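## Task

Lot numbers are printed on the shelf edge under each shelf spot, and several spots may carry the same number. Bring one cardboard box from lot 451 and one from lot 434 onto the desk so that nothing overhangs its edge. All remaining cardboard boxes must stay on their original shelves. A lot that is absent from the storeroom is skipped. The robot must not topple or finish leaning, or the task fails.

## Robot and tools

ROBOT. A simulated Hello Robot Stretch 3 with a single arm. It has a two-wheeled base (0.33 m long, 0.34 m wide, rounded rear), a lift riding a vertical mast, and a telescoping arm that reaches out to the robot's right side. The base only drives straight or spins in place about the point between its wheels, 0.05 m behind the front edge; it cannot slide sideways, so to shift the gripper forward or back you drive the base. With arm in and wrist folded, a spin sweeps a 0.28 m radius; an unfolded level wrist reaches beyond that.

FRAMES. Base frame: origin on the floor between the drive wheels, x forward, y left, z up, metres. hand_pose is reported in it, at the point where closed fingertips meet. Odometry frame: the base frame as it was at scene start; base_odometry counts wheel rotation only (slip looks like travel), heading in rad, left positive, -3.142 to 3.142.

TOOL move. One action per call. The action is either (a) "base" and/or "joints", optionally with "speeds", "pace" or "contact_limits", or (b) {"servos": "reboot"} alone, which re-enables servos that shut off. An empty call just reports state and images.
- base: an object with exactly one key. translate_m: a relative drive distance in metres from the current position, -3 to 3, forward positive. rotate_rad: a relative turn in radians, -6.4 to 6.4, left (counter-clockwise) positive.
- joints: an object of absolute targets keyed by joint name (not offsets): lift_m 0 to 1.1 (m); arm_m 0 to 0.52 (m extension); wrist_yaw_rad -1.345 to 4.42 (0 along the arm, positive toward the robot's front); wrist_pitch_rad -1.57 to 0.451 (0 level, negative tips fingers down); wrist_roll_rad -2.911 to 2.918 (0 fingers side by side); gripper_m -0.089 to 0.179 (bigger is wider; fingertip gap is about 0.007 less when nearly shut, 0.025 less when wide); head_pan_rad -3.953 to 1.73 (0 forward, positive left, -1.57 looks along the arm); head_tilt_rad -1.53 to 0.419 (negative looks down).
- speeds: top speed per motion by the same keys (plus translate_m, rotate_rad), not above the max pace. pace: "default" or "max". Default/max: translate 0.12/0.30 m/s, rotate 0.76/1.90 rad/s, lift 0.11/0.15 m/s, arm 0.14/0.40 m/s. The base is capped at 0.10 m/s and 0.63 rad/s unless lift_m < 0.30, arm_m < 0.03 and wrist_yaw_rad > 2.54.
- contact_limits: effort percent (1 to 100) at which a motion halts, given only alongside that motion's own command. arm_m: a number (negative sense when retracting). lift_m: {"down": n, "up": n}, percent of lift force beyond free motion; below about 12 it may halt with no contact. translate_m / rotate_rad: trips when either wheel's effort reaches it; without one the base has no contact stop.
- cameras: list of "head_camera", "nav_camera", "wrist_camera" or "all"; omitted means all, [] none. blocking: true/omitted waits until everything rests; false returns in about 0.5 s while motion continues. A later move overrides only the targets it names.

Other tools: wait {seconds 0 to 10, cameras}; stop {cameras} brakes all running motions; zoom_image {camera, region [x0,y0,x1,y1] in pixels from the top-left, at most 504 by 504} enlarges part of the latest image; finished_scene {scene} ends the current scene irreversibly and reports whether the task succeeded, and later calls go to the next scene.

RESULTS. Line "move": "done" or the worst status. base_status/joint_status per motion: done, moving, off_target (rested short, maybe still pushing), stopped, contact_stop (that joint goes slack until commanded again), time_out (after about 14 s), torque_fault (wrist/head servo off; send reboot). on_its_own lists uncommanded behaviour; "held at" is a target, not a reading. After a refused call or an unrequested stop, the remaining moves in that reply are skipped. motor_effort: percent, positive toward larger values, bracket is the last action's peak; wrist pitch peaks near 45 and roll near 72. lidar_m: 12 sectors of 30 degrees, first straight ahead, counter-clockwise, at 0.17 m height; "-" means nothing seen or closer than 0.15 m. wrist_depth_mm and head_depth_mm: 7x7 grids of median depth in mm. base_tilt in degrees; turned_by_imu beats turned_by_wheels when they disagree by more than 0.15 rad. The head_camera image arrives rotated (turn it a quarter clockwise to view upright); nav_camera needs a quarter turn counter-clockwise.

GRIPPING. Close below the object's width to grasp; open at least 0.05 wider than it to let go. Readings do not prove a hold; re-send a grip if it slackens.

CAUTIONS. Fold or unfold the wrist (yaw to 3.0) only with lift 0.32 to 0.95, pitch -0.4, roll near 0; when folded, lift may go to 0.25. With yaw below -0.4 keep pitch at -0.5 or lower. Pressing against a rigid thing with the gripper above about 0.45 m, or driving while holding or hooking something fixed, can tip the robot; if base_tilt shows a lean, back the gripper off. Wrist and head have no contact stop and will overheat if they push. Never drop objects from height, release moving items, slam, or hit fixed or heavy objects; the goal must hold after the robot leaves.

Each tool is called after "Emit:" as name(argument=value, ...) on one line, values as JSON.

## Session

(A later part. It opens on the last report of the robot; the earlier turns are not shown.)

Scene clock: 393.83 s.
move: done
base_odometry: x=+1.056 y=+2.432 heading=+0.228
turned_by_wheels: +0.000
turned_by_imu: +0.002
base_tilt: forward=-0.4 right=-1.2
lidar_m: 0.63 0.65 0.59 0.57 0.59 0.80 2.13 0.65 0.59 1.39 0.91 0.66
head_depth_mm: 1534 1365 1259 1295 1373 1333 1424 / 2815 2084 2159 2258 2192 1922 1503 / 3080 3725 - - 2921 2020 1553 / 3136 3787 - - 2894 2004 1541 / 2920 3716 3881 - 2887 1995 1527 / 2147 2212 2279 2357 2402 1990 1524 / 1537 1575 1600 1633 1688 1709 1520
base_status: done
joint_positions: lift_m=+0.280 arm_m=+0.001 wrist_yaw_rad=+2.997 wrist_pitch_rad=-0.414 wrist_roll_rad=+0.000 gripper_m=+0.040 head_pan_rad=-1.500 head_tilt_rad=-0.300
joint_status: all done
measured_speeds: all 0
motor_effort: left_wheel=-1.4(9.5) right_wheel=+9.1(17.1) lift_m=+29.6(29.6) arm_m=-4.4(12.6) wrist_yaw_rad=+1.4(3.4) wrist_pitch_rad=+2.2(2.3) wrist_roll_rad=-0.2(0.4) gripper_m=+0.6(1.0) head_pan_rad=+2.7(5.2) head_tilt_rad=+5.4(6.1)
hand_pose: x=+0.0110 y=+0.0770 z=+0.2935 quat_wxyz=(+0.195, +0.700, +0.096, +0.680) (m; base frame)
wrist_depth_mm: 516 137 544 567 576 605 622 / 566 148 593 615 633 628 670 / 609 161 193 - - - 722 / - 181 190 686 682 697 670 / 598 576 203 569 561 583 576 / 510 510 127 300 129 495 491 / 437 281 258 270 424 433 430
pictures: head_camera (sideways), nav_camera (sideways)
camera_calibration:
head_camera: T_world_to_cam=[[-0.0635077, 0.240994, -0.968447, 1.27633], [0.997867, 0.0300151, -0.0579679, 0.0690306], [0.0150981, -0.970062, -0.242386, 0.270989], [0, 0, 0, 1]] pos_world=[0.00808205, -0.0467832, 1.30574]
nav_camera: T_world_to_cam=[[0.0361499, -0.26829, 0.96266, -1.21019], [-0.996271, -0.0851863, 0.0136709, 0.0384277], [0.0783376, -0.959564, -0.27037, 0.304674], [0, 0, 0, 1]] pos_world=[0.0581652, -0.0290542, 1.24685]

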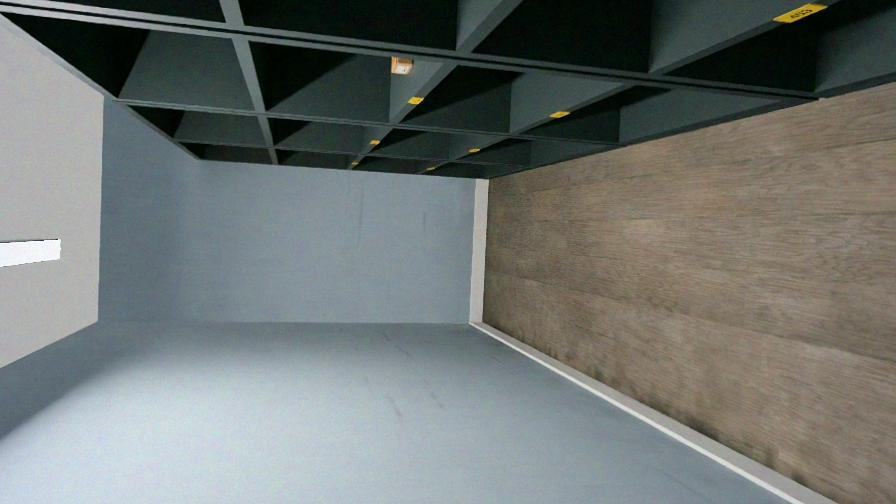

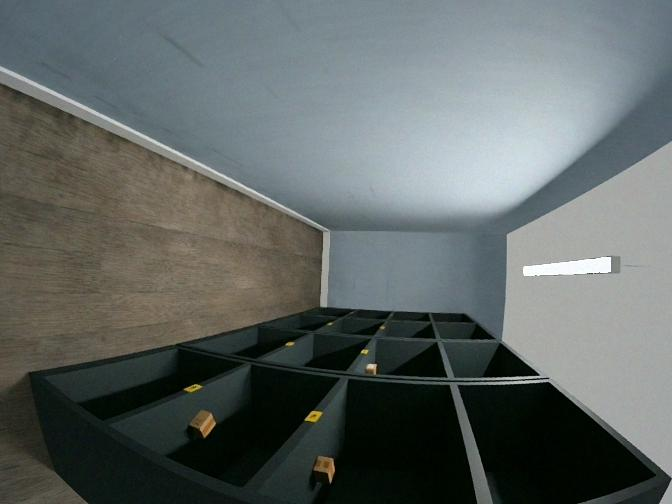

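Emit:
move(base={"translate_m":0.16}, pace="max", cameras=[])

Emit:
move(base={"rotate_rad":-1.571}, pace="max", joints={"head_pan_rad":-0.9,"head_tilt_rad":-0.5}, cameras=["nav_camera","head_camera"])

Emit:
move(base={"translate_m":0.6}, pace="max", cameras=["nav_camera","head_camera"])

Scene clock: 407.87 s.
move: done
base_odometry: x=+1.212 y=+2.469 heading=+0.228
turned_by_wheels: +0.000
turned_by_imu: -0.001
base_tilt: forward=-0.4 right=-1.2
lidar_m: 0.47 0.49 0.59 0.57 0.59 0.80 2.13 0.70 1.38 1.95 0.68 0.49
head_depth_mm: 2631 2047 2103 2219 2025 1805 1492 / 3039 3376 2986 3111 2519 2020 1558 / 3060 3799 - - 2942 2028 1542 / 3136 3758 - - 2878 1998 1551 / 2619 2801 2957 3135 2706 1992 1528 / 1603 1661 1703 1748 1814 1845 1525 / 1147 1173 1200 1232 1266 1298 1326
base_status: done
joint_positions: lift_m=+0.280 arm_m=+0.001 wrist_yaw_rad=+2.997 wrist_pitch_rad=-0.414 wrist_roll_rad=+0.000 gripper_m=+0.040 head_pan_rad=-1.500 head_tilt_rad=-0.300
joint_status: not commanded
measured_speeds: all 0
motor_effort: left_wheel=+3.2(10.1) right_wheel=+2.1(15.3) lift_m=+23.0(31.1) arm_m=+1.2(1.6) wrist_yaw_rad=+1.9(2.6) wrist_pitch_rad=+2.2(2.3) wrist_roll_rad=-0.2(0.3) gripper_m=+0.1(0.9) head_pan_rad=+2.6(3.5) head_tilt_rad=+4.7(5.9)
hand_pose: x=+0.0110 y=+0.0770 z=+0.2935 quat_wxyz=(+0.195, +0.700, +0.096, +0.680) (m; base frame)
wrist_depth_mm: 518 137 551 570 586 607 509 / 568 147 593 613 628 640 513 / 616 161 173 - - 716 513 / - 181 190 691 691 682 525 / 593 581 202 571 566 588 549 / 515 507 127 299 129 502 494 / 437 281 258 269 423 432 432
pictures: none
No camera images: "cameras" was empty.

Scene clock: 410.00 s.
move: done
base_odometry: x=+1.212 y=+2.469 heading=-1.343
turned_by_wheels: -1.571
turned_by_imu: -1.540
base_tilt: forward=-0.3 right=-1.1
lidar_m: 1.80 0.67 0.49 0.47 0.49 0.59 0.57 0.59 0.82 2.28 0.70 1.40
head_depth_mm: 2780 3016 3129 2920 2136 1636 1317 / 749 843 966 2542 2021 1620 1321 / 645 714 794 905 1043 1237 1301 / 572 622 679 753 849 971 1130 / 792 1221 1116 857 1172 1042 1207 / 997 1345 1106 1537 1211 1445 1263 / 1048 1357 1185 1515 1316 1479 1286
base_status: done
joint_positions: lift_m=+0.280 arm_m=+0.001 wrist_yaw_rad=+2.997 wrist_pitch_rad=-0.414 wrist_roll_rad=+0.000 gripper_m=+0.040 head_pan_rad=-0.896 head_tilt_rad=-0.500
joint_status: all done
measured_speeds: all 0
motor_effort: left_wheel=+6.0(14.8) right_wheel=-9.6(14.6) lift_m=+28.2(28.6) arm_m=-7.9(8.0) wrist_yaw_rad=+1.0(2.8) wrist_pitch_rad=+2.1(2.4) wrist_roll_rad=-0.1(0.3) gripper_m=+0.1(0.9) head_pan_rad=-3.4(5.7) head_tilt_rad=-4.7(6.2)
hand_pose: x=+0.0110 y=+0.0770 z=+0.2935 quat_wxyz=(+0.195, +0.700, +0.096, +0.680) (m; base frame)
wrist_depth_mm: 445 137 465 483 493 500 513 / 490 147 507 518 533 533 546 / 528 161 195 - - - - / - 178 188 - - 644 664 / 573 559 201 574 567 582 567 / 508 511 127 302 129 502 497 / 432 280 257 269 424 433 432
pictures: head_camera (sideways), nav_camera (sideways)
camera_calibration:
head_camera: T_world_to_cam=[[-0.306073, 0.308732, -0.900558, 1.18922], [0.796855, 0.600675, -0.0649022, 0.0792549], [0.520905, -0.737478, -0.429865, 0.511815], [0, 0, 0, 1]] pos_world=[0.0342264, -0.0373041, 1.29612]
nav_camera: T_world_to_cam=[[0.298046, -0.345526, 0.88982, -1.11665], [-0.770432, -0.637435, 0.0105339, 0.0411537], [0.563563, -0.688685, -0.456189, 0.543566], [0, 0, 0, 1]] pos_world=[0.0581863, 0.0147457, 1.24116]

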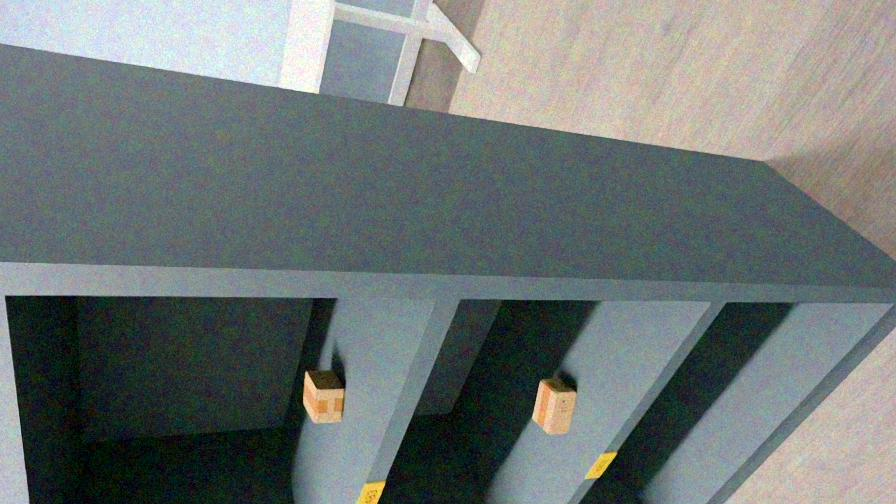

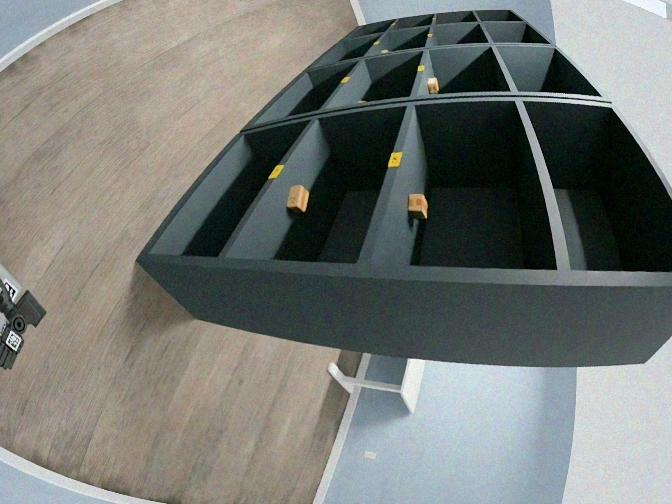

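Scene clock: 413.33 s.
move: done
base_odometry: x=+1.348 y=+1.884 heading=-1.343
turned_by_wheels: +0.000
turned_by_imu: +0.000
base_tilt: forward=-0.2 right=-1.2
lidar_m: 1.79 0.67 0.49 0.47 0.49 0.67 1.17 1.21 0.55 0.55 1.02 0.90
head_depth_mm: 830 896 950 725 1082 966 786 / 859 959 1013 727 1153 931 821 / 884 1032 1074 724 1242 923 1147 / 911 1033 1087 810 1225 949 1223 / 823 909 973 869 1143 1043 1225 / 749 812 876 935 1052 1175 1260 / 727 795 895 1475 1309 1480 1279
base_status: done
joint_positions: lift_m=+0.280 arm_m=+0.001 wrist_yaw_rad=+2.998 wrist_pitch_rad=-0.414 wrist_roll_rad=+0.000 gripper_m=+0.040 head_pan_rad=-0.900 head_tilt_rad=-0.500
joint_status: not commanded
measured_speeds: all 0
motor_effort: left_wheel=+2.3(12.4) right_wheel=+3.6(13.8) lift_m=+28.2(31.0) arm_m=-11.5(13.3) wrist_yaw_rad=+1.9(3.1) wrist_pitch_rad=+2.2(2.3) wrist_roll_rad=+0.0(0.3) gripper_m=+0.7(1.0) head_pan_rad=-2.6(3.9) head_tilt_rad=-3.2(5.1)
hand_pose: x=+0.0110 y=+0.0770 z=+0.2935 quat_wxyz=(+0.195, +0.700, +0.096, +0.680) (m; base frame)
wrist_depth_mm: 440 137 463 473 486 499 514 / 481 147 500 517 525 529 540 / 519 161 196 - - - - / - 178 188 - - - 661 / 579 563 201 569 567 577 580 / 508 513 127 302 129 496 493 / 433 281 259 270 425 436 431
pictures: head_camera (sideways), nav_camera (sideways)
camera_calibration:
head_camera: T_world_to_cam=[[-0.305228, 0.310234, -0.900328, 1.18892], [0.799051, 0.597748, -0.0649213, 0.0793196], [0.518029, -0.739224, -0.430342, 0.512496], [0, 0, 0, 1]] pos_world=[0.0340225, -0.0374066, 1.29611]
nav_camera: T_world_to_cam=[[0.297075, -0.34702, 0.889564, -1.11635], [-0.772743, -0.634633, 0.0104912, 0.0412317], [0.560905, -0.690521, -0.456691, 0.544183], [0, 0, 0, 1]] pos_world=[0.0582654, 0.0145418, 1.24115]

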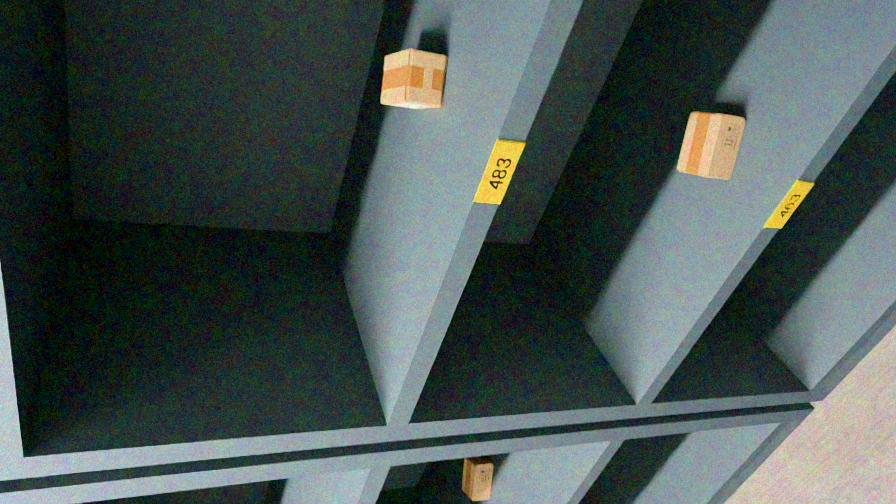

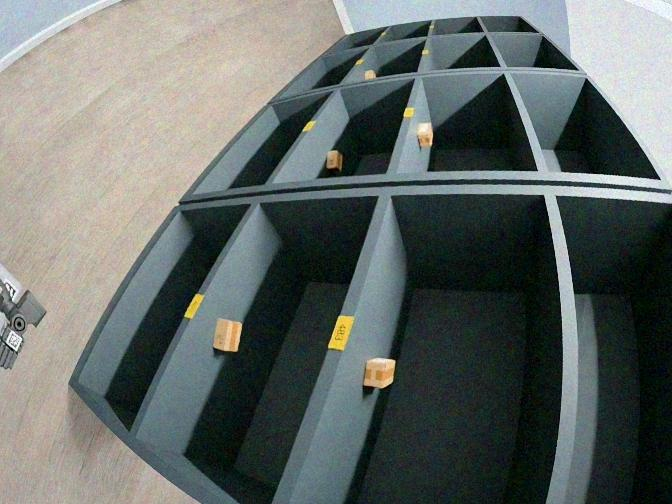

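Emit:
move(base={"translate_m":0.8}, pace="max", cameras=["nav_camera","head_camera"])

Emit:
zoom_image(camera="nav_camera", region=[150, 10, 452, 350])

Scene clock: 422.33 s.
move: done
base_odometry: x=+1.528 y=+1.105 heading=-1.343
turned_by_wheels: +0.000
turned_by_imu: +0.001
base_tilt: forward=-0.4 right=-1.3
lidar_m: 1.76 0.66 0.48 0.47 0.48 0.66 1.87 1.06 1.03 0.54 1.04 1.02
head_depth_mm: 835 899 957 736 1086 962 783 / 866 963 1018 729 1151 958 823 / 898 1036 1086 724 1236 956 1170 / 932 1124 1151 783 1228 975 1228 / 961 1092 1117 1231 1216 1040 1232 / 891 976 1015 1121 1164 1354 1261 / 819 880 944 1040 1170 1433 1287
base_status: done
joint_positions: lift_m=+0.280 arm_m=+0.001 wrist_yaw_rad=+2.998 wrist_pitch_rad=-0.414 wrist_roll_rad=+0.000 gripper_m=+0.040 head_pan_rad=-0.900 head_tilt_rad=-0.500
joint_status: not commanded
measured_speeds: all 0
motor_effort: left_wheel=+3.4(11.5) right_wheel=+2.1(14.7) lift_m=+27.7(28.2) arm_m=-7.7(10.0) wrist_yaw_rad=+2.1(3.1) wrist_pitch_rad=+2.2(2.3) wrist_roll_rad=-0.2(0.4) gripper_m=+0.3(0.8) head_pan_rad=-2.7(3.7) head_tilt_rad=-0.6(2.2)
hand_pose: x=+0.0110 y=+0.0770 z=+0.2935 quat_wxyz=(+0.195, +0.700, +0.096, +0.680) (m; base frame)
wrist_depth_mm: 435 137 459 471 482 495 500 / 475 148 492 514 527 531 542 / 516 161 523 543 - - - / - 179 188 - - - 651 / 580 554 201 573 563 583 578 / 512 511 127 299 129 494 493 / 436 282 258 270 423 432 430
pictures: head_camera (sideways), nav_camera (sideways)
camera_calibration:
head_camera: T_world_to_cam=[[-0.305228, 0.310234, -0.900328, 1.18892], [0.799051, 0.597748, -0.0649213, 0.0793196], [0.518029, -0.739224, -0.430342, 0.512496], [0, 0, 0, 1]] pos_world=[0.0340225, -0.0374066, 1.29611]
nav_camera: T_world_to_cam=[[0.297075, -0.34702, 0.889564, -1.11635], [-0.772743, -0.634633, 0.0104912, 0.0412317], [0.560905, -0.690521, -0.456691, 0.544183], [0, 0, 0, 1]] pos_world=[0.0582654, 0.0145418, 1.24115]

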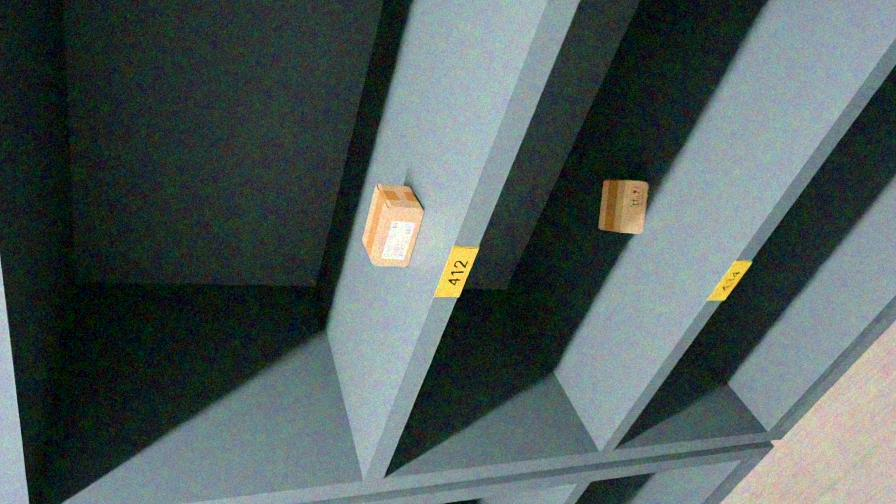

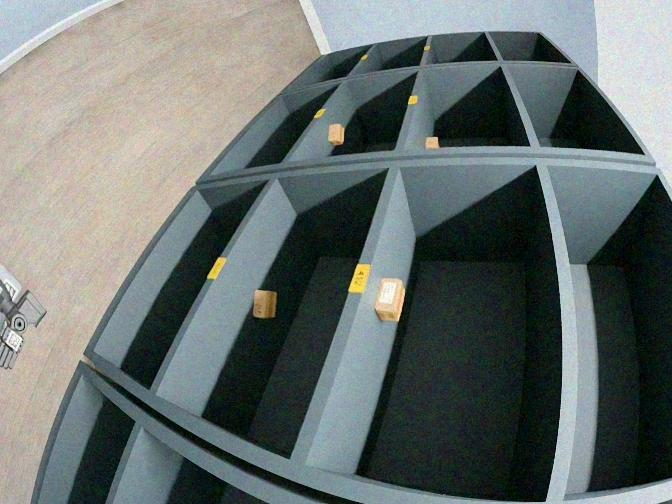

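Scaled by 1.482 from the camera's 672x504 image, which has a finer 792x594 frame.

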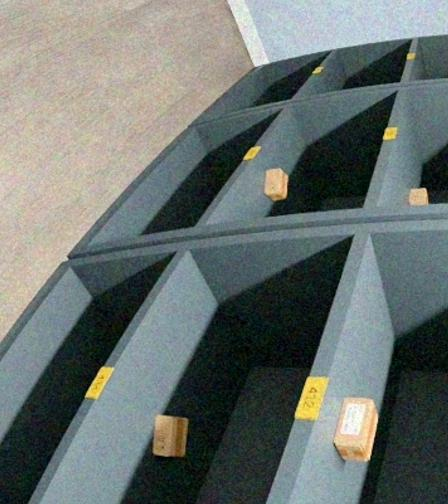

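Emit:
zoom_image(camera="head_camera", region=[680, 240, 780, 320])

Emit:
move(joints={"head_pan_rad":-1.57}, cameras=["head_camera"])

Scaled by 5.040 from the camera's 896x504 image, which has a finer 1280x720 frame.

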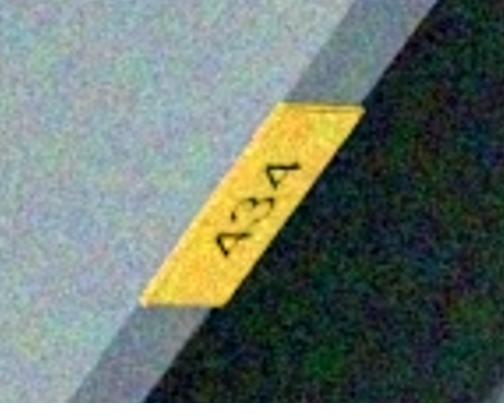

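Scene clock: 428.33 s.
move: done
base_odometry: x=+1.528 y=+1.105 heading=-1.343
turned_by_wheels: +0.000
turned_by_imu: +0.000
base_tilt: forward=-0.2 right=-1.2
lidar_m: 1.76 0.66 0.48 0.47 0.49 0.67 1.88 1.05 1.03 0.54 1.03 1.02
head_depth_mm: 816 884 964 739 1157 966 853 / 818 881 962 731 1154 959 850 / 430 467 522 642 1097 957 843 / 434 470 515 567 622 713 797 / 795 864 931 664 1083 912 813 / 810 874 935 697 1120 938 829 / 807 868 935 689 1122 930 825
base_status: not commanded
joint_positions: lift_m=+0.280 arm_m=+0.001 wrist_yaw_rad=+2.998 wrist_pitch_rad=-0.414 wrist_roll_rad=+0.000 gripper_m=+0.040 head_pan_rad=-1.590 head_tilt_rad=-0.500
joint_status: all done
measured_speeds: all 0
motor_effort: left_wheel=+3.6(3.6) right_wheel=+2.6(3.2) lift_m=+30.6(31.8) arm_m=-5.7(6.6) wrist_yaw_rad=+1.6(3.6) wrist_pitch_rad=+2.1(2.3) wrist_roll_rad=+0.1(0.3) gripper_m=+0.3(1.1) head_pan_rad=+0.3(6.0) head_tilt_rad=+0.9(1.5)
hand_pose: x=+0.0110 y=+0.0770 z=+0.2935 quat_wxyz=(+0.195, +0.700, +0.096, +0.680) (m; base frame)
wrist_depth_mm: 439 137 460 471 485 497 501 / 481 147 496 512 530 536 540 / 522 162 522 546 - - - / - 178 188 - - - 642 / 586 559 202 561 568 578 572 / 512 506 127 301 129 495 493 / 438 282 257 269 423 436 436
pictures: head_camera (sideways)
camera_calibration:
head_camera: T_world_to_cam=[[-0.0379659, 0.433571, -0.900319, 1.1873], [0.996756, -0.0475537, -0.0649332, 0.0780388], [-0.0709666, -0.899864, -0.430359, 0.516085], [0, 0, 0, 1]] pos_world=[0.00391593, -0.0466594, 1.29611]

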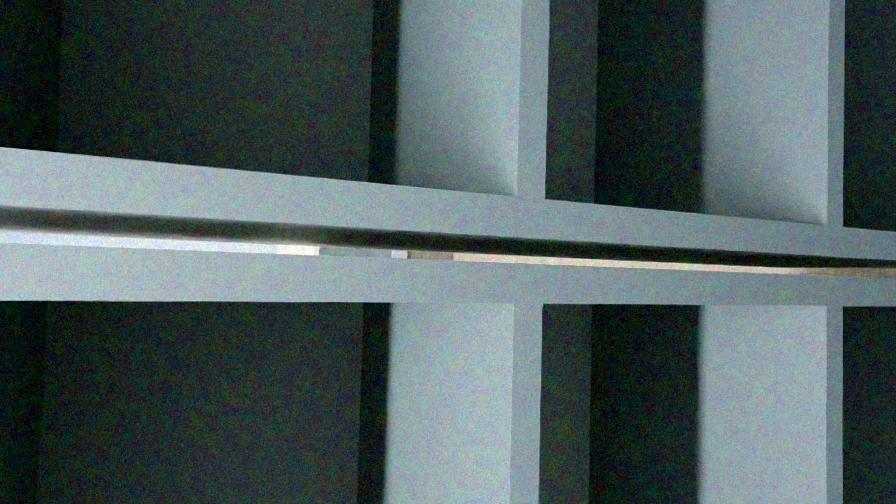

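Emit:
move(base={"translate_m":0.4}, joints={"lift_m":0.6,"head_tilt_rad":-0.55}, pace="max", cameras=[])

Emit:
move(joints={"wrist_yaw_rad":0.0,"wrist_pitch_rad":-0.4,"gripper_m":0.17}, pace="max", cameras=["wrist_camera","head_camera"])

Scene clock: 447.93 s.
move: done
base_odometry: x=+1.619 y=+0.715 heading=-1.343
turned_by_wheels: +0.000
turned_by_imu: +0.000
base_tilt: forward=-0.3 right=-1.2
lidar_m: 1.75 0.65 0.48 0.46 0.48 0.66 1.86 1.40 0.66 0.99 0.72 0.78
head_depth_mm: 811 885 931 665 987 896 907 / 810 886 944 658 1157 914 1144 / 812 884 946 649 1155 910 1140 / 811 884 943 644 1152 909 1136 / 811 883 939 637 1147 901 1127 / 812 881 930 631 1135 896 1153 / 809 885 932 657 1128 894 1145
base_status: done
joint_positions: lift_m=+0.600 arm_m=+0.001 wrist_yaw_rad=+2.998 wrist_pitch_rad=-0.415 wrist_roll_rad=+0.000 gripper_m=+0.040 head_pan_rad=-1.570 head_tilt_rad=-0.550
joint_status: all done
measured_speeds: all 0
motor_effort: left_wheel=+4.1(13.1) right_wheel=-1.2(11.3) lift_m=+24.5(34.0) arm_m=-1.2(4.5) wrist_yaw_rad=+1.9(2.9) wrist_pitch_rad=+2.3(2.4) wrist_roll_rad=+0.0(0.3) gripper_m=+0.3(1.2) head_pan_rad=+3.0(4.0) head_tilt_rad=-4.6(6.1)
hand_pose: x=+0.0110 y=+0.0769 z=+0.6134 quat_wxyz=(+0.195, +0.700, +0.096, +0.680) (m; base frame)
wrist_depth_mm: 435 137 454 470 478 491 502 / 475 148 492 508 526 530 540 / 521 161 524 536 - - - / - 178 188 - - - - / - - 201 - 153 - - / - - 127 - 126 829 847 / 769 - 261 772 751 763 748
pictures: none
No camera images: "cameras" was empty.

Scene clock: 449.77 s.
move: done
base_odometry: x=+1.619 y=+0.715 heading=-1.343
turned_by_wheels: +0.000
turned_by_imu: +0.000
base_tilt: forward=-0.2 right=-1.1
lidar_m: 1.76 0.66 0.48 0.46 0.48 0.66 1.87 1.40 0.66 0.99 0.72 0.78
head_depth_mm: 809 881 930 664 985 894 906 / 807 882 943 655 1146 919 1146 / 809 883 948 650 1152 909 1141 / 811 884 952 643 1154 905 1131 / 810 883 939 635 1141 901 1133 / 811 883 931 630 1140 896 1153 / 808 884 932 656 1129 890 1141
base_status: not commanded
joint_positions: lift_m=+0.600 arm_m=+0.001 wrist_yaw_rad=+0.003 wrist_pitch_rad=-0.415 wrist_roll_rad=+0.000 gripper_m=+0.170 head_pan_rad=-1.570 head_tilt_rad=-0.550
joint_status: all done
measured_speeds: all 0
motor_effort: left_wheel=+4.5(5.0) right_wheel=-1.1(2.0) lift_m=+29.7(30.2) arm_m=-0.5(2.0) wrist_yaw_rad=-3.5(7.3) wrist_pitch_rad=+2.2(4.1) wrist_roll_rad=-0.1(0.4) gripper_m=+0.6(83.9) head_pan_rad=+3.7(3.9) head_tilt_rad=-4.3(5.4)
hand_pose: x=-0.0208 y=-0.3703 z=+0.6134 quat_wxyz=(+0.692, +0.147, -0.691, -0.145) (m; base frame)
wrist_depth_mm: - - - - - - - / - - 504 526 - 546 - / 450 452 442 442 435 430 430 / 385 377 365 365 361 359 353 / - 144 - - - - - / - 124 - - - - - / - - - - - - 106
pictures: head_camera (sideways), wrist_camera
camera_calibration:
head_camera: T_world_to_cam=[[-0.0467079, 0.476882, -0.877725, 1.15776], [0.997501, -0.0243674, -0.0663208, 0.0798409], [-0.0530151, -0.878629, -0.474552, 0.573527], [0, 0, 0, 1]] pos_world=[0.00484062, -0.0462514, 1.29366]
wrist_camera: T_world_to_cam=[[-0.998878, -0.0400238, -0.0253184, -0.0134749], [-0.00250226, 0.578455, -0.81571, 0.747006], [0.0472934, -0.814732, -0.577906, 0.219869], [0, 0, 0, 1]] pos_world=[-0.021989, -0.253514, 0.736063]

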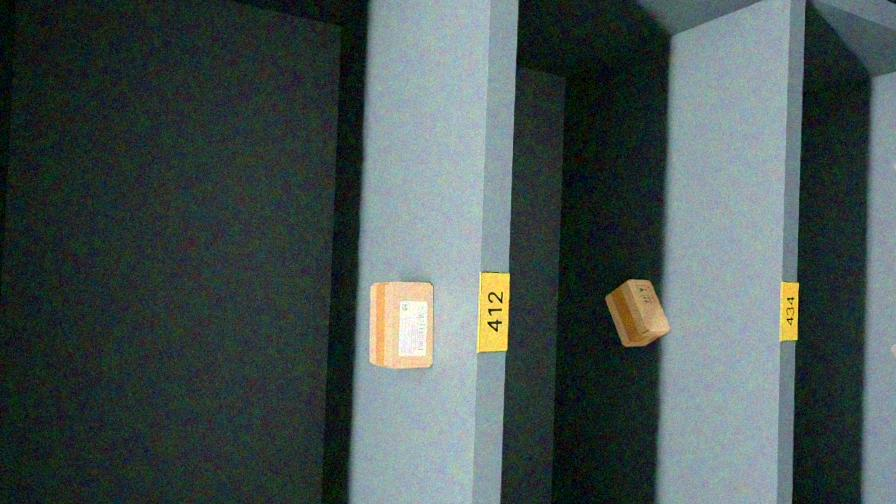

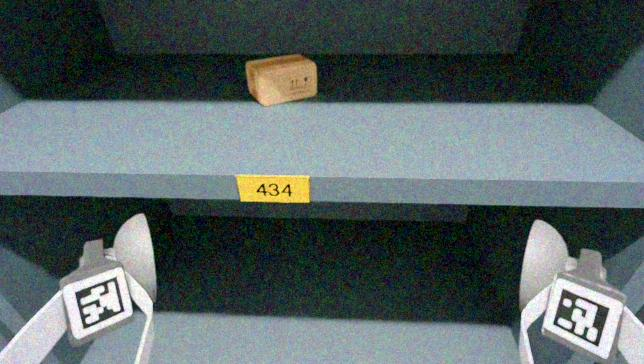

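Emit:
move(base={"translate_m":-0.07}, joints={"wrist_yaw_rad":0.45,"wrist_pitch_rad":-0.2}, cameras=[])

Emit:
move(joints={"arm_m":0.27,"lift_m":0.51}, contact_limits={"arm_m":35}, cameras=["wrist_camera"])

Scene clock: 473.73 s.
move: done
base_odometry: x=+1.603 y=+0.783 heading=-1.343
turned_by_wheels: +0.000
turned_by_imu: +0.000
base_tilt: forward=-0.3 right=-1.1
lidar_m: 1.76 0.66 0.48 0.46 0.48 0.66 1.87 1.34 0.62 1.00 0.77 0.78
head_depth_mm: 801 856 842 663 806 791 870 / 809 880 947 654 1079 914 1018 / 811 880 948 649 1152 910 1141 / 810 882 944 643 1154 907 1107 / 809 883 939 636 1149 901 1127 / 809 882 929 629 1132 896 1149 / 810 884 931 659 1130 893 1149
base_status: done
joint_positions: lift_m=+0.600 arm_m=+0.001 wrist_yaw_rad=+0.447 wrist_pitch_rad=-0.222 wrist_roll_rad=+0.000 gripper_m=+0.170 head_pan_rad=-1.570 head_tilt_rad=-0.550
joint_status: all done
measured_speeds: all 0
motor_effort: left_wheel=-6.3(8.8) right_wheel=-4.9(12.9) lift_m=+27.2(31.5) arm_m=+2.1(2.6) wrist_yaw_rad=+1.8(4.9) wrist_pitch_rad=+3.6(5.4) wrist_roll_rad=+0.0(0.3) gripper_m=+0.6(1.2) head_pan_rad=+3.4(3.8) head_tilt_rad=-4.5(5.1)
hand_pose: x=+0.0843 y=-0.3662 z=+0.6588 quat_wxyz=(+0.703, +0.232, -0.667, +0.079) (m; base frame)
wrist_depth_mm: - 489 - - - - - / - 510 - - - - - / 855 - - - 560 - - / - 571 506 507 518 500 500 / - 146 476 419 403 399 398 / 123 124 - - 362 334 322 / 116 805 803 - - - 106
pictures: none
No camera images: "cameras" was empty.

Scene clock: 476.93 s.
move: done
base_odometry: x=+1.603 y=+0.783 heading=-1.343
turned_by_wheels: +0.000
turned_by_imu: +0.000
base_tilt: forward=-0.2 right=-1.2
lidar_m: 1.76 0.66 0.48 0.46 0.48 0.66 1.87 1.35 0.62 0.99 0.76 0.78
head_depth_mm: 800 856 845 663 806 795 870 / 809 880 943 654 1079 917 948 / 810 884 943 650 1149 910 582 / 807 881 947 644 1152 903 615 / 809 881 938 635 1145 898 1130 / 809 884 931 628 1130 893 1146 / 808 881 933 657 1128 887 1143
base_status: not commanded
joint_positions: lift_m=+0.510 arm_m=+0.270 wrist_yaw_rad=+0.447 wrist_pitch_rad=-0.221 wrist_roll_rad=+0.000 gripper_m=+0.170 head_pan_rad=-1.570 head_tilt_rad=-0.550
joint_status: all done
measured_speeds: all 0
motor_effort: left_wheel=-6.2(7.0) right_wheel=-4.9(5.7) lift_m=+23.9(27.1) arm_m=+12.8(15.6) wrist_yaw_rad=+2.1(3.5) wrist_pitch_rad=+3.4(3.6) wrist_roll_rad=+0.0(0.3) gripper_m=+0.5(1.1) head_pan_rad=+3.4(4.0) head_tilt_rad=-4.5(4.7)
contact_limits: arm_m 35 (drawing in: default 31, maximum 55; extending or still: default 40, maximum 69)
hand_pose: x=+0.0843 y=-0.6357 z=+0.5690 quat_wxyz=(+0.703, +0.232, -0.668, +0.080) (m; base frame)
wrist_depth_mm: 426 489 - - - - - / 433 490 - - - - - / 435 483 477 294 392 418 - / 324 322 320 277 281 314 312 / 243 241 240 240 238 226 237 / 123 140 193 192 191 183 183 / 151 151 160 166 160 154 106
pictures: wrist_camera
camera_calibration:
wrist_camera: T_world_to_cam=[[-0.883031, -0.468981, -0.0176872, -0.206949], [-0.178134, 0.369795, -0.911877, 0.801536], [0.434193, -0.802065, -0.410082, -0.146931], [0, 0, 0, 1]] pos_world=[0.0238348, -0.511308, 0.666989]

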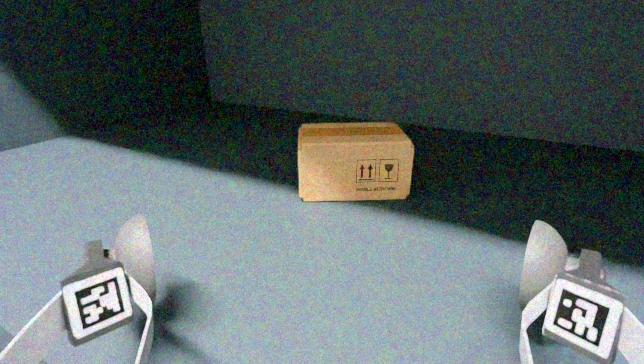

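Emit:
move(base={"translate_m":0.053}, joints={"arm_m":0.41,"lift_m":0.499}, contact_limits={"arm_m":35}, speeds={"arm_m":0.1,"translate_m":0.04,"lift_m":0.04}, cameras=["wrist_camera"])

Emit:
move(joints={"gripper_m":0.045}, cameras=[])

Emit:
move(joints={"lift_m":0.6}, cameras=["wrist_camera"])

Scene clock: 488.53 s.
move: done
base_odometry: x=+1.615 y=+0.732 heading=-1.343
turned_by_wheels: +0.000
turned_by_imu: +0.000
base_tilt: forward=-0.2 right=-1.3
lidar_m: 1.76 0.65 0.48 0.46 0.48 0.66 1.86 1.39 0.65 1.00 0.73 0.78
head_depth_mm: 809 882 929 664 947 882 894 / 810 881 945 656 1151 917 1118 / 809 886 942 650 1149 734 605 / 809 882 946 642 1151 748 1135 / 809 884 940 635 1148 870 1129 / 811 880 932 628 1131 895 1147 / 809 883 928 656 1129 891 1146
base_status: done
joint_positions: lift_m=+0.499 arm_m=+0.410 wrist_yaw_rad=+0.447 wrist_pitch_rad=-0.221 wrist_roll_rad=+0.000 gripper_m=+0.170 head_pan_rad=-1.570 head_tilt_rad=-0.550
joint_status: all done
measured_speeds: all 0
motor_effort: left_wheel=+8.0(10.0) right_wheel=+1.6(9.7) lift_m=+24.7(26.5) arm_m=+13.2(15.7) wrist_yaw_rad=+2.2(3.6) wrist_pitch_rad=+3.4(3.5) wrist_roll_rad=+0.1(0.3) gripper_m=+1.2(1.2) head_pan_rad=+2.8(3.8) head_tilt_rad=-3.4(4.2)
contact_limits: arm_m 35 (drawing in: default 31, maximum 55; extending or still: default 40, maximum 69)
hand_pose: x=+0.0843 y=-0.7757 z=+0.5580 quat_wxyz=(+0.703, +0.232, -0.668, +0.080) (m; base frame)
wrist_depth_mm: 376 441 - - - - - / 385 458 - - - - - / 389 441 398 393 - - - / 295 294 293 170 290 286 268 / 233 220 135 127 141 216 216 / 122 141 131 133 133 167 173 / 116 142 140 140 141 141 108
pictures: wrist_camera
camera_calibration:
wrist_camera: T_world_to_cam=[[-0.882993, -0.469052, -0.0177227, -0.272825], [-0.178127, 0.369781, -0.911884, 0.843272], [0.434274, -0.80203, -0.410065, -0.263721], [0, 0, 0, 1]] pos_world=[0.0238347, -0.651308, 0.655989]

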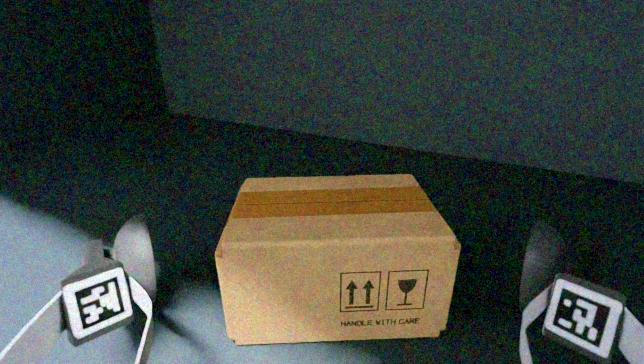

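Scene clock: 490.30 s.
move: done
base_odometry: x=+1.615 y=+0.732 heading=-1.343
turned_by_wheels: +0.000
turned_by_imu: +0.000
base_tilt: forward=-0.3 right=-1.2
lidar_m: 1.76 0.66 0.48 0.46 0.48 0.66 1.87 1.40 0.65 0.99 0.73 0.78
head_depth_mm: 807 881 930 663 945 883 890 / 809 883 944 656 1149 917 1123 / 811 883 946 648 1158 736 604 / 809 881 946 642 1146 749 1130 / 811 881 935 635 1148 871 1129 / 810 881 934 628 1134 894 1149 / 810 884 930 658 1120 891 1145
base_status: not commanded
joint_positions: lift_m=+0.499 arm_m=+0.410 wrist_yaw_rad=+0.448 wrist_pitch_rad=-0.221 wrist_roll_rad=+0.000 gripper_m=+0.046 head_pan_rad=-1.570 head_tilt_rad=-0.550
joint_status: all done
measured_speeds: all 0
motor_effort: left_wheel=+7.8(8.3) right_wheel=+1.6(2.3) lift_m=+25.9(26.9) arm_m=+13.2(13.9) wrist_yaw_rad=+2.2(3.2) wrist_pitch_rad=+3.3(3.5) wrist_roll_rad=-0.4(0.4) gripper_m=-18.0(90.8) head_pan_rad=+3.4(3.6) head_tilt_rad=-3.6(4.3)
contact_limits: arm_m 35 (drawing in: default 31, maximum 55; extending or still: default 40, maximum 69)
hand_pose: x=+0.0845 y=-0.7756 z=+0.5581 quat_wxyz=(+0.703, +0.232, -0.668, +0.080) (m; base frame)
wrist_depth_mm: 377 441 - - - - - / 386 461 - - - - - / 388 438 400 394 - - - / 296 294 311 170 291 287 269 / 223 220 132 131 141 216 216 / 184 170 134 137 134 167 174 / 153 138 145 143 142 136 145
pictures: none
No camera images: "cameras" was empty.

Scene clock: 492.07 s.
move: done
base_odometry: x=+1.615 y=+0.732 heading=-1.343
turned_by_wheels: +0.000
turned_by_imu: +0.000
base_tilt: forward=-0.3 right=-1.2
lidar_m: 1.75 0.66 0.48 0.46 0.48 0.66 1.87 1.40 0.65 0.99 0.73 0.78
head_depth_mm: 812 883 929 663 944 879 896 / 808 883 943 655 1157 919 813 / 809 881 944 649 1149 637 813 / 810 881 944 642 1146 830 1134 / 812 885 940 635 965 879 1131 / 810 883 930 627 1130 897 1154 / 811 886 932 658 1127 890 1144
base_status: not commanded
joint_positions: lift_m=+0.600 arm_m=+0.410 wrist_yaw_rad=+0.448 wrist_pitch_rad=-0.224 wrist_roll_rad=+0.000 gripper_m=+0.046 head_pan_rad=-1.570 head_tilt_rad=-0.550
joint_status: all done
measured_speeds: all 0
motor_effort: left_wheel=+7.6(8.3) right_wheel=+1.4(1.9) lift_m=+31.5(34.3) arm_m=+9.7(13.5) wrist_yaw_rad=+2.0(2.5) wrist_pitch_rad=+4.1(4.1) wrist_roll_rad=+0.0(0.3) gripper_m=-17.7(18.5) head_pan_rad=+3.3(3.8) head_tilt_rad=-3.0(3.7)
contact_limits: arm_m 35 (drawing in: default 31, maximum 55; extending or still: default 40, maximum 69)
hand_pose: x=+0.0844 y=-0.7754 z=+0.6583 quat_wxyz=(+0.703, +0.233, -0.667, +0.079) (m; base frame)
wrist_depth_mm: 374 445 - - - - - / 384 459 - - - - - / 396 477 - - - - - / 409 487 474 163 162 - - / 387 404 133 132 142 - - / 321 321 135 136 135 305 304 / 279 252 251 250 250 249 264
pictures: wrist_camera
camera_calibration:
wrist_camera: T_world_to_cam=[[-0.882713, -0.469572, -0.0178873, -0.271176], [-0.179543, 0.372198, -0.910622, 0.935683], [0.434261, -0.800606, -0.412852, -0.219477], [0, 0, 0, 1]] pos_world=[0.0239354, -0.651311, 0.756592]

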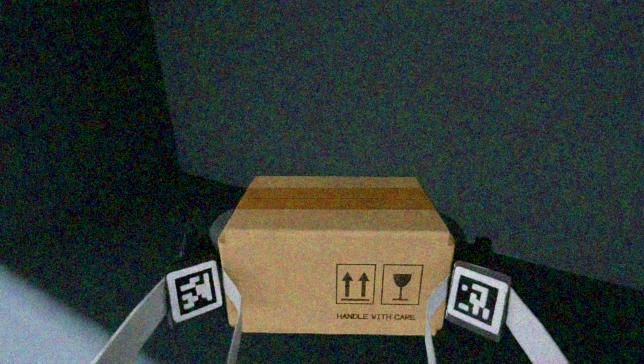

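Emit:
move(joints={"arm_m":0.0}, speeds={"arm_m":0.3}, cameras=[])

Emit:
move(base={"translate_m":-0.94}, joints={"lift_m":0.75}, cameras=[])

Emit:
move(base={"translate_m":-0.93}, joints={"lift_m":0.8}, cameras=["wrist_camera"])

Emit:
move(base={"rotate_rad":1.571}, cameras=["wrist_camera","nav_camera"])

Scene clock: 518.97 s.
move: done
base_odometry: x=+1.615 y=+0.732 heading=-1.343
turned_by_wheels: +0.000
turned_by_imu: +0.000
base_tilt: forward=-0.1 right=-1.1
lidar_m: 1.75 0.65 0.48 0.46 0.48 0.66 1.87 1.40 0.65 0.99 0.73 0.78
head_depth_mm: 810 881 931 663 947 880 892 / 811 883 944 655 1150 914 1115 / 809 880 944 649 1148 910 1140 / 810 884 943 642 1149 906 1139 / 810 886 937 636 1143 897 804 / 808 884 929 631 1140 894 1098 / 810 882 932 658 1128 891 1147
base_status: not commanded
joint_positions: lift_m=+0.600 arm_m=+0.001 wrist_yaw_rad=+0.448 wrist_pitch_rad=-0.224 wrist_roll_rad=+0.000 gripper_m=+0.046 head_pan_rad=-1.570 head_tilt_rad=-0.550
joint_status: all done
measured_speeds: all 0
motor_effort: left_wheel=+7.7(8.3) right_wheel=+1.0(2.3) lift_m=+30.8(31.9) arm_m=-12.7(14.6) wrist_yaw_rad=+2.0(2.9) wrist_pitch_rad=+4.2(4.2) wrist_roll_rad=-0.2(0.3) gripper_m=-17.8(18.2) head_pan_rad=+2.4(3.6) head_tilt_rad=-2.8(3.5)
hand_pose: x=+0.0844 y=-0.3660 z=+0.6582 quat_wxyz=(+0.703, +0.233, -0.667, +0.079) (m; base frame)
wrist_depth_mm: - 473 - - - - - / - 493 - - - - - / 831 506 - - - - - / - 543 502 163 174 494 493 / - - 133 132 142 398 396 / - 123 135 136 135 318 318 / 948 123 146 144 143 119 294
pictures: none
No camera images: "cameras" was empty.

Scene clock: 529.50 s.
move: done
base_odometry: x=+1.402 y=+1.647 heading=-1.342
turned_by_wheels: +0.000
turned_by_imu: +0.000
base_tilt: forward=-0.4 right=-1.1
lidar_m: 1.77 0.66 0.49 0.47 0.49 0.67 1.41 1.46 0.64 0.99 0.72 0.77
head_depth_mm: 804 875 922 664 952 885 879 / 802 872 944 656 1149 918 1118 / 803 875 939 651 1147 912 1135 / 805 874 939 642 1143 901 1134 / 803 878 938 637 1148 874 495 / 805 878 927 631 1138 895 486 / 805 878 925 623 1128 890 1092
base_status: done
joint_positions: lift_m=+0.750 arm_m=+0.001 wrist_yaw_rad=+0.448 wrist_pitch_rad=-0.225 wrist_roll_rad=+0.000 gripper_m=+0.046 head_pan_rad=-1.570 head_tilt_rad=-0.550
joint_status: all done
measured_speeds: all 0
motor_effort: left_wheel=-0.6(10.6) right_wheel=-10.1(14.4) lift_m=+31.1(34.0) arm_m=-6.6(13.1) wrist_yaw_rad=+2.4(3.5) wrist_pitch_rad=+4.1(4.3) wrist_roll_rad=+0.1(0.4) gripper_m=-18.2(18.4) head_pan_rad=+2.7(3.7) head_tilt_rad=-1.3(2.9)
hand_pose: x=+0.0844 y=-0.3659 z=+0.8082 quat_wxyz=(+0.703, +0.233, -0.667, +0.079) (m; base frame)
wrist_depth_mm: - - - - - - - / - - - - - - - / - - - - - - - / - - - 163 162 - - / - 646 133 133 142 - - / - 123 135 136 134 - - / - 123 146 145 142 110 -
pictures: none
No camera images: "cameras" was empty.

Scene clock: 539.93 s.
move: done
base_odometry: x=+1.192 y=+2.553 heading=-1.342
turned_by_wheels: +0.000
turned_by_imu: +0.000
base_tilt: forward=-0.3 right=-1.1
lidar_m: 1.80 0.67 0.49 0.48 0.50 0.50 0.49 0.51 0.70 1.94 0.75 0.76
head_depth_mm: 1442 1393 1362 1329 1312 1280 1216 / 2160 2067 1987 1943 1820 1544 1281 / 2731 2893 3163 2730 1954 1539 1270 / 2714 2958 3221 2698 1940 1532 1242 / 2748 2956 3248 2652 1921 505 307 / 2697 2949 3211 2591 1917 489 1170 / 2698 2906 3231 2576 1910 1508 1195
base_status: done
joint_positions: lift_m=+0.800 arm_m=+0.001 wrist_yaw_rad=+0.448 wrist_pitch_rad=-0.225 wrist_roll_rad=+0.000 gripper_m=+0.046 head_pan_rad=-1.570 head_tilt_rad=-0.550
joint_status: all done
measured_speeds: all 0
motor_effort: left_wheel=-0.9(10.4) right_wheel=-9.5(14.1) lift_m=+24.6(34.0) arm_m=+0.4(6.5) wrist_yaw_rad=+1.0(3.0) wrist_pitch_rad=+4.0(4.2) wrist_roll_rad=+0.0(0.4) gripper_m=-17.8(18.3) head_pan_rad=+2.6(3.4) head_tilt_rad=-0.2(2.3)
hand_pose: x=+0.0844 y=-0.3659 z=+0.8581 quat_wxyz=(+0.703, +0.233, -0.667, +0.078) (m; base frame)
wrist_depth_mm: - - - - - - - / - - - - - - - / - - - - - - - / - 894 - 175 - - - / - - 133 132 143 - - / - 124 135 136 135 - - / - 717 146 - - - -
pictures: wrist_camera
camera_calibration:
wrist_camera: T_world_to_cam=[[-0.882725, -0.469547, -0.0179428, -0.0752961], [-0.179726, 0.372665, -0.910395, 0.965331], [0.43416, -0.800404, -0.413351, 0.19139], [0, 0, 0, 1]] pos_world=[0.0239356, -0.241911, 0.956592]

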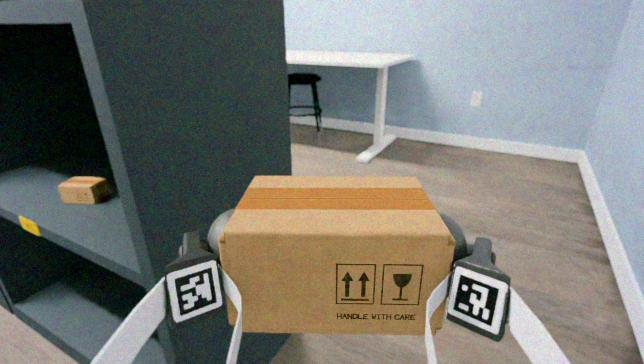

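Scene clock: 543.53 s.
move: done
base_odometry: x=+1.192 y=+2.553 heading=+0.228
turned_by_wheels: +1.571
turned_by_imu: +1.546
base_tilt: forward=-0.2 right=-1.3
lidar_m: 0.48 0.49 0.50 0.49 0.50 0.68 1.86 0.76 0.75 1.90 0.68 0.49
head_depth_mm: 1917 2019 1446 1526 1705 1476 1281 / 2650 2165 2296 2422 1831 1536 1282 / 3496 3874 3645 2704 1964 1533 1267 / 3526 3835 - 2668 1946 1523 1243 / 3452 3762 - 2628 1930 504 307 / 2136 2183 2229 2276 1913 488 1165 / 1397 1420 1444 1486 1511 1425 1185
base_status: done
joint_positions: lift_m=+0.800 arm_m=+0.001 wrist_yaw_rad=+0.448 wrist_pitch_rad=-0.225 wrist_roll_rad=+0.000 gripper_m=+0.046 head_pan_rad=-1.570 head_tilt_rad=-0.550
joint_status: not commanded
measured_speeds: all 0
motor_effort: left_wheel=-8.6(12.7) right_wheel=+9.2(12.7) lift_m=+25.0(25.6) arm_m=-5.4(5.6) wrist_yaw_rad=+0.4(2.6) wrist_pitch_rad=+4.1(4.2) wrist_roll_rad=+0.1(0.3) gripper_m=-17.3(18.3) head_pan_rad=+2.5(3.3) head_tilt_rad=-0.1(1.5)
hand_pose: x=+0.0844 y=-0.3659 z=+0.8581 quat_wxyz=(+0.703, +0.233, -0.667, +0.078) (m; base frame)
wrist_depth_mm: 378 466 - - - - - / 394 477 - - - - - / 398 486 - - - - - / 410 498 - 175 - - - / 418 499 133 133 142 - - / 431 476 135 136 134 - - / 424 - 146 - - - -
pictures: nav_camera (sideways), wrist_camera
camera_calibration:
nav_camera: T_world_to_cam=[[0.0174298, -0.500019, 0.865839, -1.08367], [-0.99979, -0.0180659, 0.00969334, 0.0437024], [0.0107953, -0.865826, -0.500229, 0.604208], [0, 0, 0, 1]] pos_world=[0.0560588, -0.0179259, 1.2401]
wrist_camera: T_world_to_cam=[[-0.882725, -0.469547, -0.0179428, -0.0752961], [-0.179726, 0.372665, -0.910395, 0.965331], [0.43416, -0.800404, -0.413351, 0.19139], [0, 0, 0, 1]] pos_world=[0.0239356, -0.241911, 0.956592]

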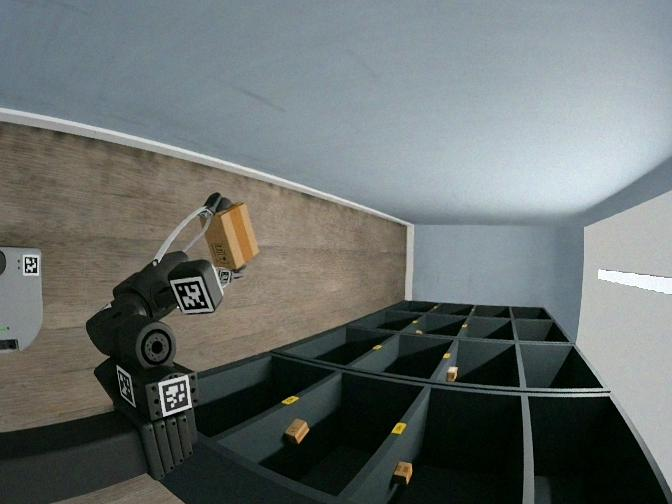

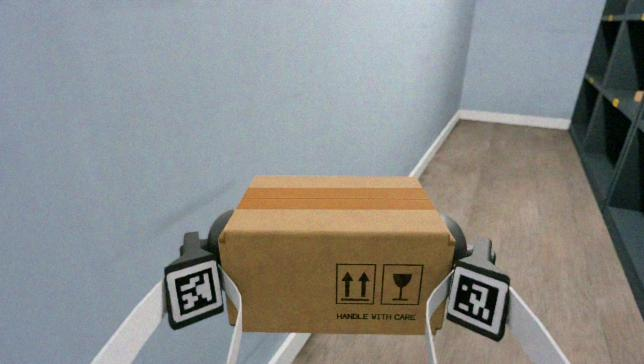

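Emit:
move(base={"translate_m":-0.92}, cameras=[])

Emit:
move(base={"translate_m":-0.92}, cameras=[])

Emit:
move(base={"rotate_rad":-1.571}, joints={"head_tilt_rad":-0.6}, cameras=[])

Emit:
move(base={"translate_m":1.05}, cameras=["head_camera","wrist_camera"])

Scene clock: 567.30 s.
move: done
base_odometry: x=+0.296 y=+2.345 heading=+0.228
turned_by_wheels: +0.000
turned_by_imu: -0.001
base_tilt: forward=-0.3 right=-1.3
lidar_m: 1.39 0.69 0.50 0.48 0.50 0.67 1.83 2.12 2.90 0.54 0.56 1.44
head_depth_mm: 3475 3778 3876 2770 1998 1556 1279 / 3484 3774 3756 2734 1973 1548 1268 / 423 467 522 2335 1900 1535 1267 / 423 460 507 564 635 724 807 / 423 459 506 563 632 505 307 / 421 460 505 562 631 487 820 / 421 458 505 561 629 704 838
base_status: done
joint_positions: lift_m=+0.800 arm_m=+0.001 wrist_yaw_rad=+0.448 wrist_pitch_rad=-0.225 wrist_roll_rad=+0.000 gripper_m=+0.046 head_pan_rad=-1.570 head_tilt_rad=-0.550
joint_status: not commanded
measured_speeds: all 0
motor_effort: left_wheel=-6.8(13.5) right_wheel=-3.5(11.6) lift_m=+26.6(26.6) arm_m=-11.5(13.6) wrist_yaw_rad=+1.7(3.2) wrist_pitch_rad=+4.1(4.2) wrist_roll_rad=-0.2(0.4) gripper_m=-17.6(18.2) head_pan_rad=+2.4(3.2) head_tilt_rad=+2.2(2.2)
hand_pose: x=+0.0844 y=-0.3659 z=+0.8581 quat_wxyz=(+0.703, +0.233, -0.667, +0.078) (m; base frame)
wrist_depth_mm: - - - 301 270 245 224 / - - - - 289 259 233 / - - - - 300 270 243 / - - - 163 174 286 254 / - - 133 132 142 295 272 / - 123 135 136 135 301 295 / - - 601 145 142 119 -
pictures: none
No camera images: "cameras" was empty.

Scene clock: 577.63 s.
move: done
base_odometry: x=-0.601 y=+2.137 heading=+0.228
turned_by_wheels: +0.000
turned_by_imu: -0.001
base_tilt: forward=-0.4 right=-1.0
lidar_m: 1.88 0.68 0.49 0.47 0.49 0.66 1.45 1.37 1.73 3.34 1.20 1.00
head_depth_mm: 3465 3761 2237 2594 1987 1556 1286 / 3452 3797 3785 2723 1981 1554 1275 / 3504 3840 3854 2707 1960 1537 1268 / 3464 3663 3797 2668 1945 1529 1230 / 3490 3784 - 2697 1918 504 307 / 3447 3518 3516 2614 1927 488 1168 / 2498 2523 2560 2440 1918 1518 1180
base_status: done
joint_positions: lift_m=+0.800 arm_m=+0.001 wrist_yaw_rad=+0.448 wrist_pitch_rad=-0.225 wrist_roll_rad=+0.000 gripper_m=+0.046 head_pan_rad=-1.570 head_tilt_rad=-0.550
joint_status: not commanded
measured_speeds: all 0
motor_effort: left_wheel=-4.6(13.1) right_wheel=-6.0(11.5) lift_m=+27.0(27.9) arm_m=-9.3(11.8) wrist_yaw_rad=-0.2(3.0) wrist_pitch_rad=+4.1(4.3) wrist_roll_rad=-0.1(0.3) gripper_m=-18.0(18.4) head_pan_rad=+2.0(3.0) head_tilt_rad=+3.1(3.1)
hand_pose: x=+0.0844 y=-0.3659 z=+0.8581 quat_wxyz=(+0.703, +0.233, -0.667, +0.078) (m; base frame)
wrist_depth_mm: - - - - - - - / 666 - - - - - - / 700 - - - - - - / 745 - - 175 - - - / 805 - 133 132 143 - - / - 123 135 136 135 - - / - - - - - - -
pictures: none
No camera images: "cameras" was empty.

Scene clock: 581.23 s.
move: done
base_odometry: x=-0.601 y=+2.137 heading=-1.342
turned_by_wheels: -1.571
turned_by_imu: -1.546
base_tilt: forward=-0.3 right=-1.3
lidar_m: 3.16 1.18 1.00 1.80 0.67 0.49 0.47 0.49 0.68 1.45 1.37 1.90
head_depth_mm: 1195 1265 1330 1300 1271 1244 1188 / 1190 1309 1447 1601 1726 1485 1279 / 1192 1304 1451 1622 1793 1486 1239 / 1187 1309 1461 1634 1783 1471 351 / 1187 1306 1453 1632 1761 496 312 / 1193 1312 1451 1634 1762 478 1190 / 1195 1312 1450 1630 1751 1448 1212
base_status: done
joint_positions: lift_m=+0.800 arm_m=+0.001 wrist_yaw_rad=+0.448 wrist_pitch_rad=-0.225 wrist_roll_rad=+0.000 gripper_m=+0.046 head_pan_rad=-1.570 head_tilt_rad=-0.600
joint_status: all done
measured_speeds: all 0
motor_effort: left_wheel=+8.4(12.2) right_wheel=-10.1(13.3) lift_m=+27.4(27.6) arm_m=-12.1(13.4) wrist_yaw_rad=+1.6(3.3) wrist_pitch_rad=+4.1(4.2) wrist_roll_rad=+0.0(0.3) gripper_m=-17.4(18.2) head_pan_rad=+2.6(3.0) head_tilt_rad=-5.3(6.1)
hand_pose: x=+0.0844 y=-0.3659 z=+0.8581 quat_wxyz=(+0.703, +0.233, -0.667, +0.079) (m; base frame)
wrist_depth_mm: - - - - - - - / - - - - - - - / - - - - - - - / - - - 176 - - - / - - 133 132 142 - - / - 123 135 136 135 - - / - - - - - - -
pictures: none
No camera images: "cameras" was empty.

Scene clock: 592.87 s.
move: done
base_odometry: x=-0.363 y=+1.114 heading=-1.342
turned_by_wheels: +0.000
turned_by_imu: +0.000
base_tilt: forward=-0.3 right=-1.1
lidar_m: 2.76 1.17 0.86 0.83 0.87 1.57 1.51 1.57 1.50 1.00 1.02 1.51
head_depth_mm: 1194 1314 1463 1631 1794 1501 1276 / 1199 1311 1458 1602 1738 1484 1272 / 1197 1314 1438 1107 930 1478 1240 / 1200 1306 1440 1098 923 1431 350 / 1195 1314 1436 1090 919 496 312 / 1191 1321 1417 1079 903 478 1189 / 1201 1319 1418 1067 902 1374 1213
base_status: done
joint_positions: lift_m=+0.800 arm_m=+0.001 wrist_yaw_rad=+0.448 wrist_pitch_rad=-0.225 wrist_roll_rad=+0.000 gripper_m=+0.046 head_pan_rad=-1.570 head_tilt_rad=-0.600
joint_status: not commanded
measured_speeds: all 0
motor_effort: left_wheel=+3.6(11.7) right_wheel=+6.2(10.1) lift_m=+28.1(28.8) arm_m=-8.3(13.1) wrist_yaw_rad=+1.6(2.9) wrist_pitch_rad=+4.1(4.3) wrist_roll_rad=-0.3(0.3) gripper_m=-17.7(18.3) head_pan_rad=+1.6(3.1) head_tilt_rad=-4.1(5.8)
hand_pose: x=+0.0844 y=-0.3659 z=+0.8581 quat_wxyz=(+0.703, +0.233, -0.667, +0.079) (m; base frame)
wrist_depth_mm: - - - - - - - / - - - - - - - / - 888 - - - - - / - - - 163 163 - - / - - 133 132 142 - - / - 123 135 136 134 125 - / - - - - - 122 -
pictures: head_camera (sideways), wrist_camera
camera_calibration:
head_camera: T_world_to_cam=[[-0.0467445, 0.520086, -0.852834, 1.12534], [0.997499, -0.0210087, -0.0674855, 0.0813531], [-0.0530152, -0.853856, -0.517803, 0.629753], [0, 0, 0, 1]] pos_world=[0.00484051, -0.0458484, 1.29131]
wrist_camera: T_world_to_cam=[[-0.88271, -0.469579, -0.0178624, -0.0753812], [-0.179804, 0.372624, -0.910397, 0.965324], [0.434159, -0.800404, -0.413351, 0.19139], [0, 0, 0, 1]] pos_world=[0.0239357, -0.241911, 0.956592]

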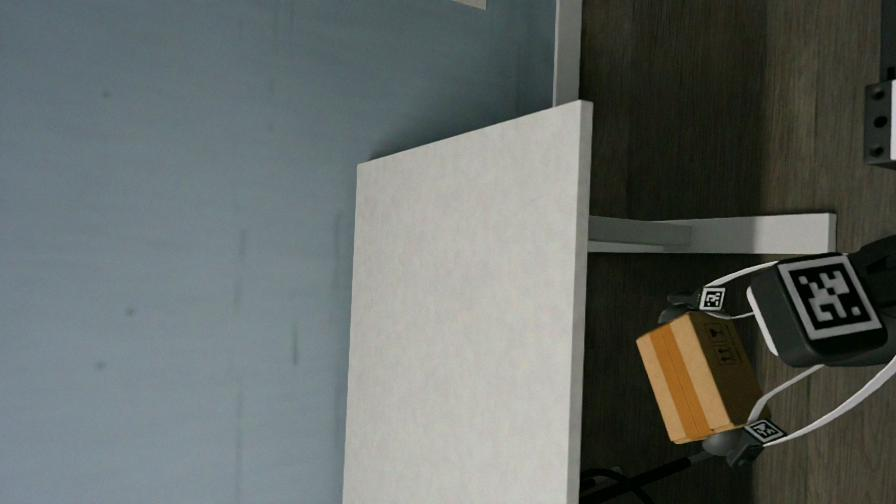

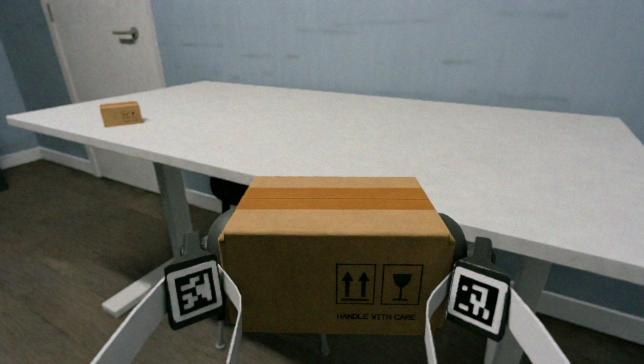

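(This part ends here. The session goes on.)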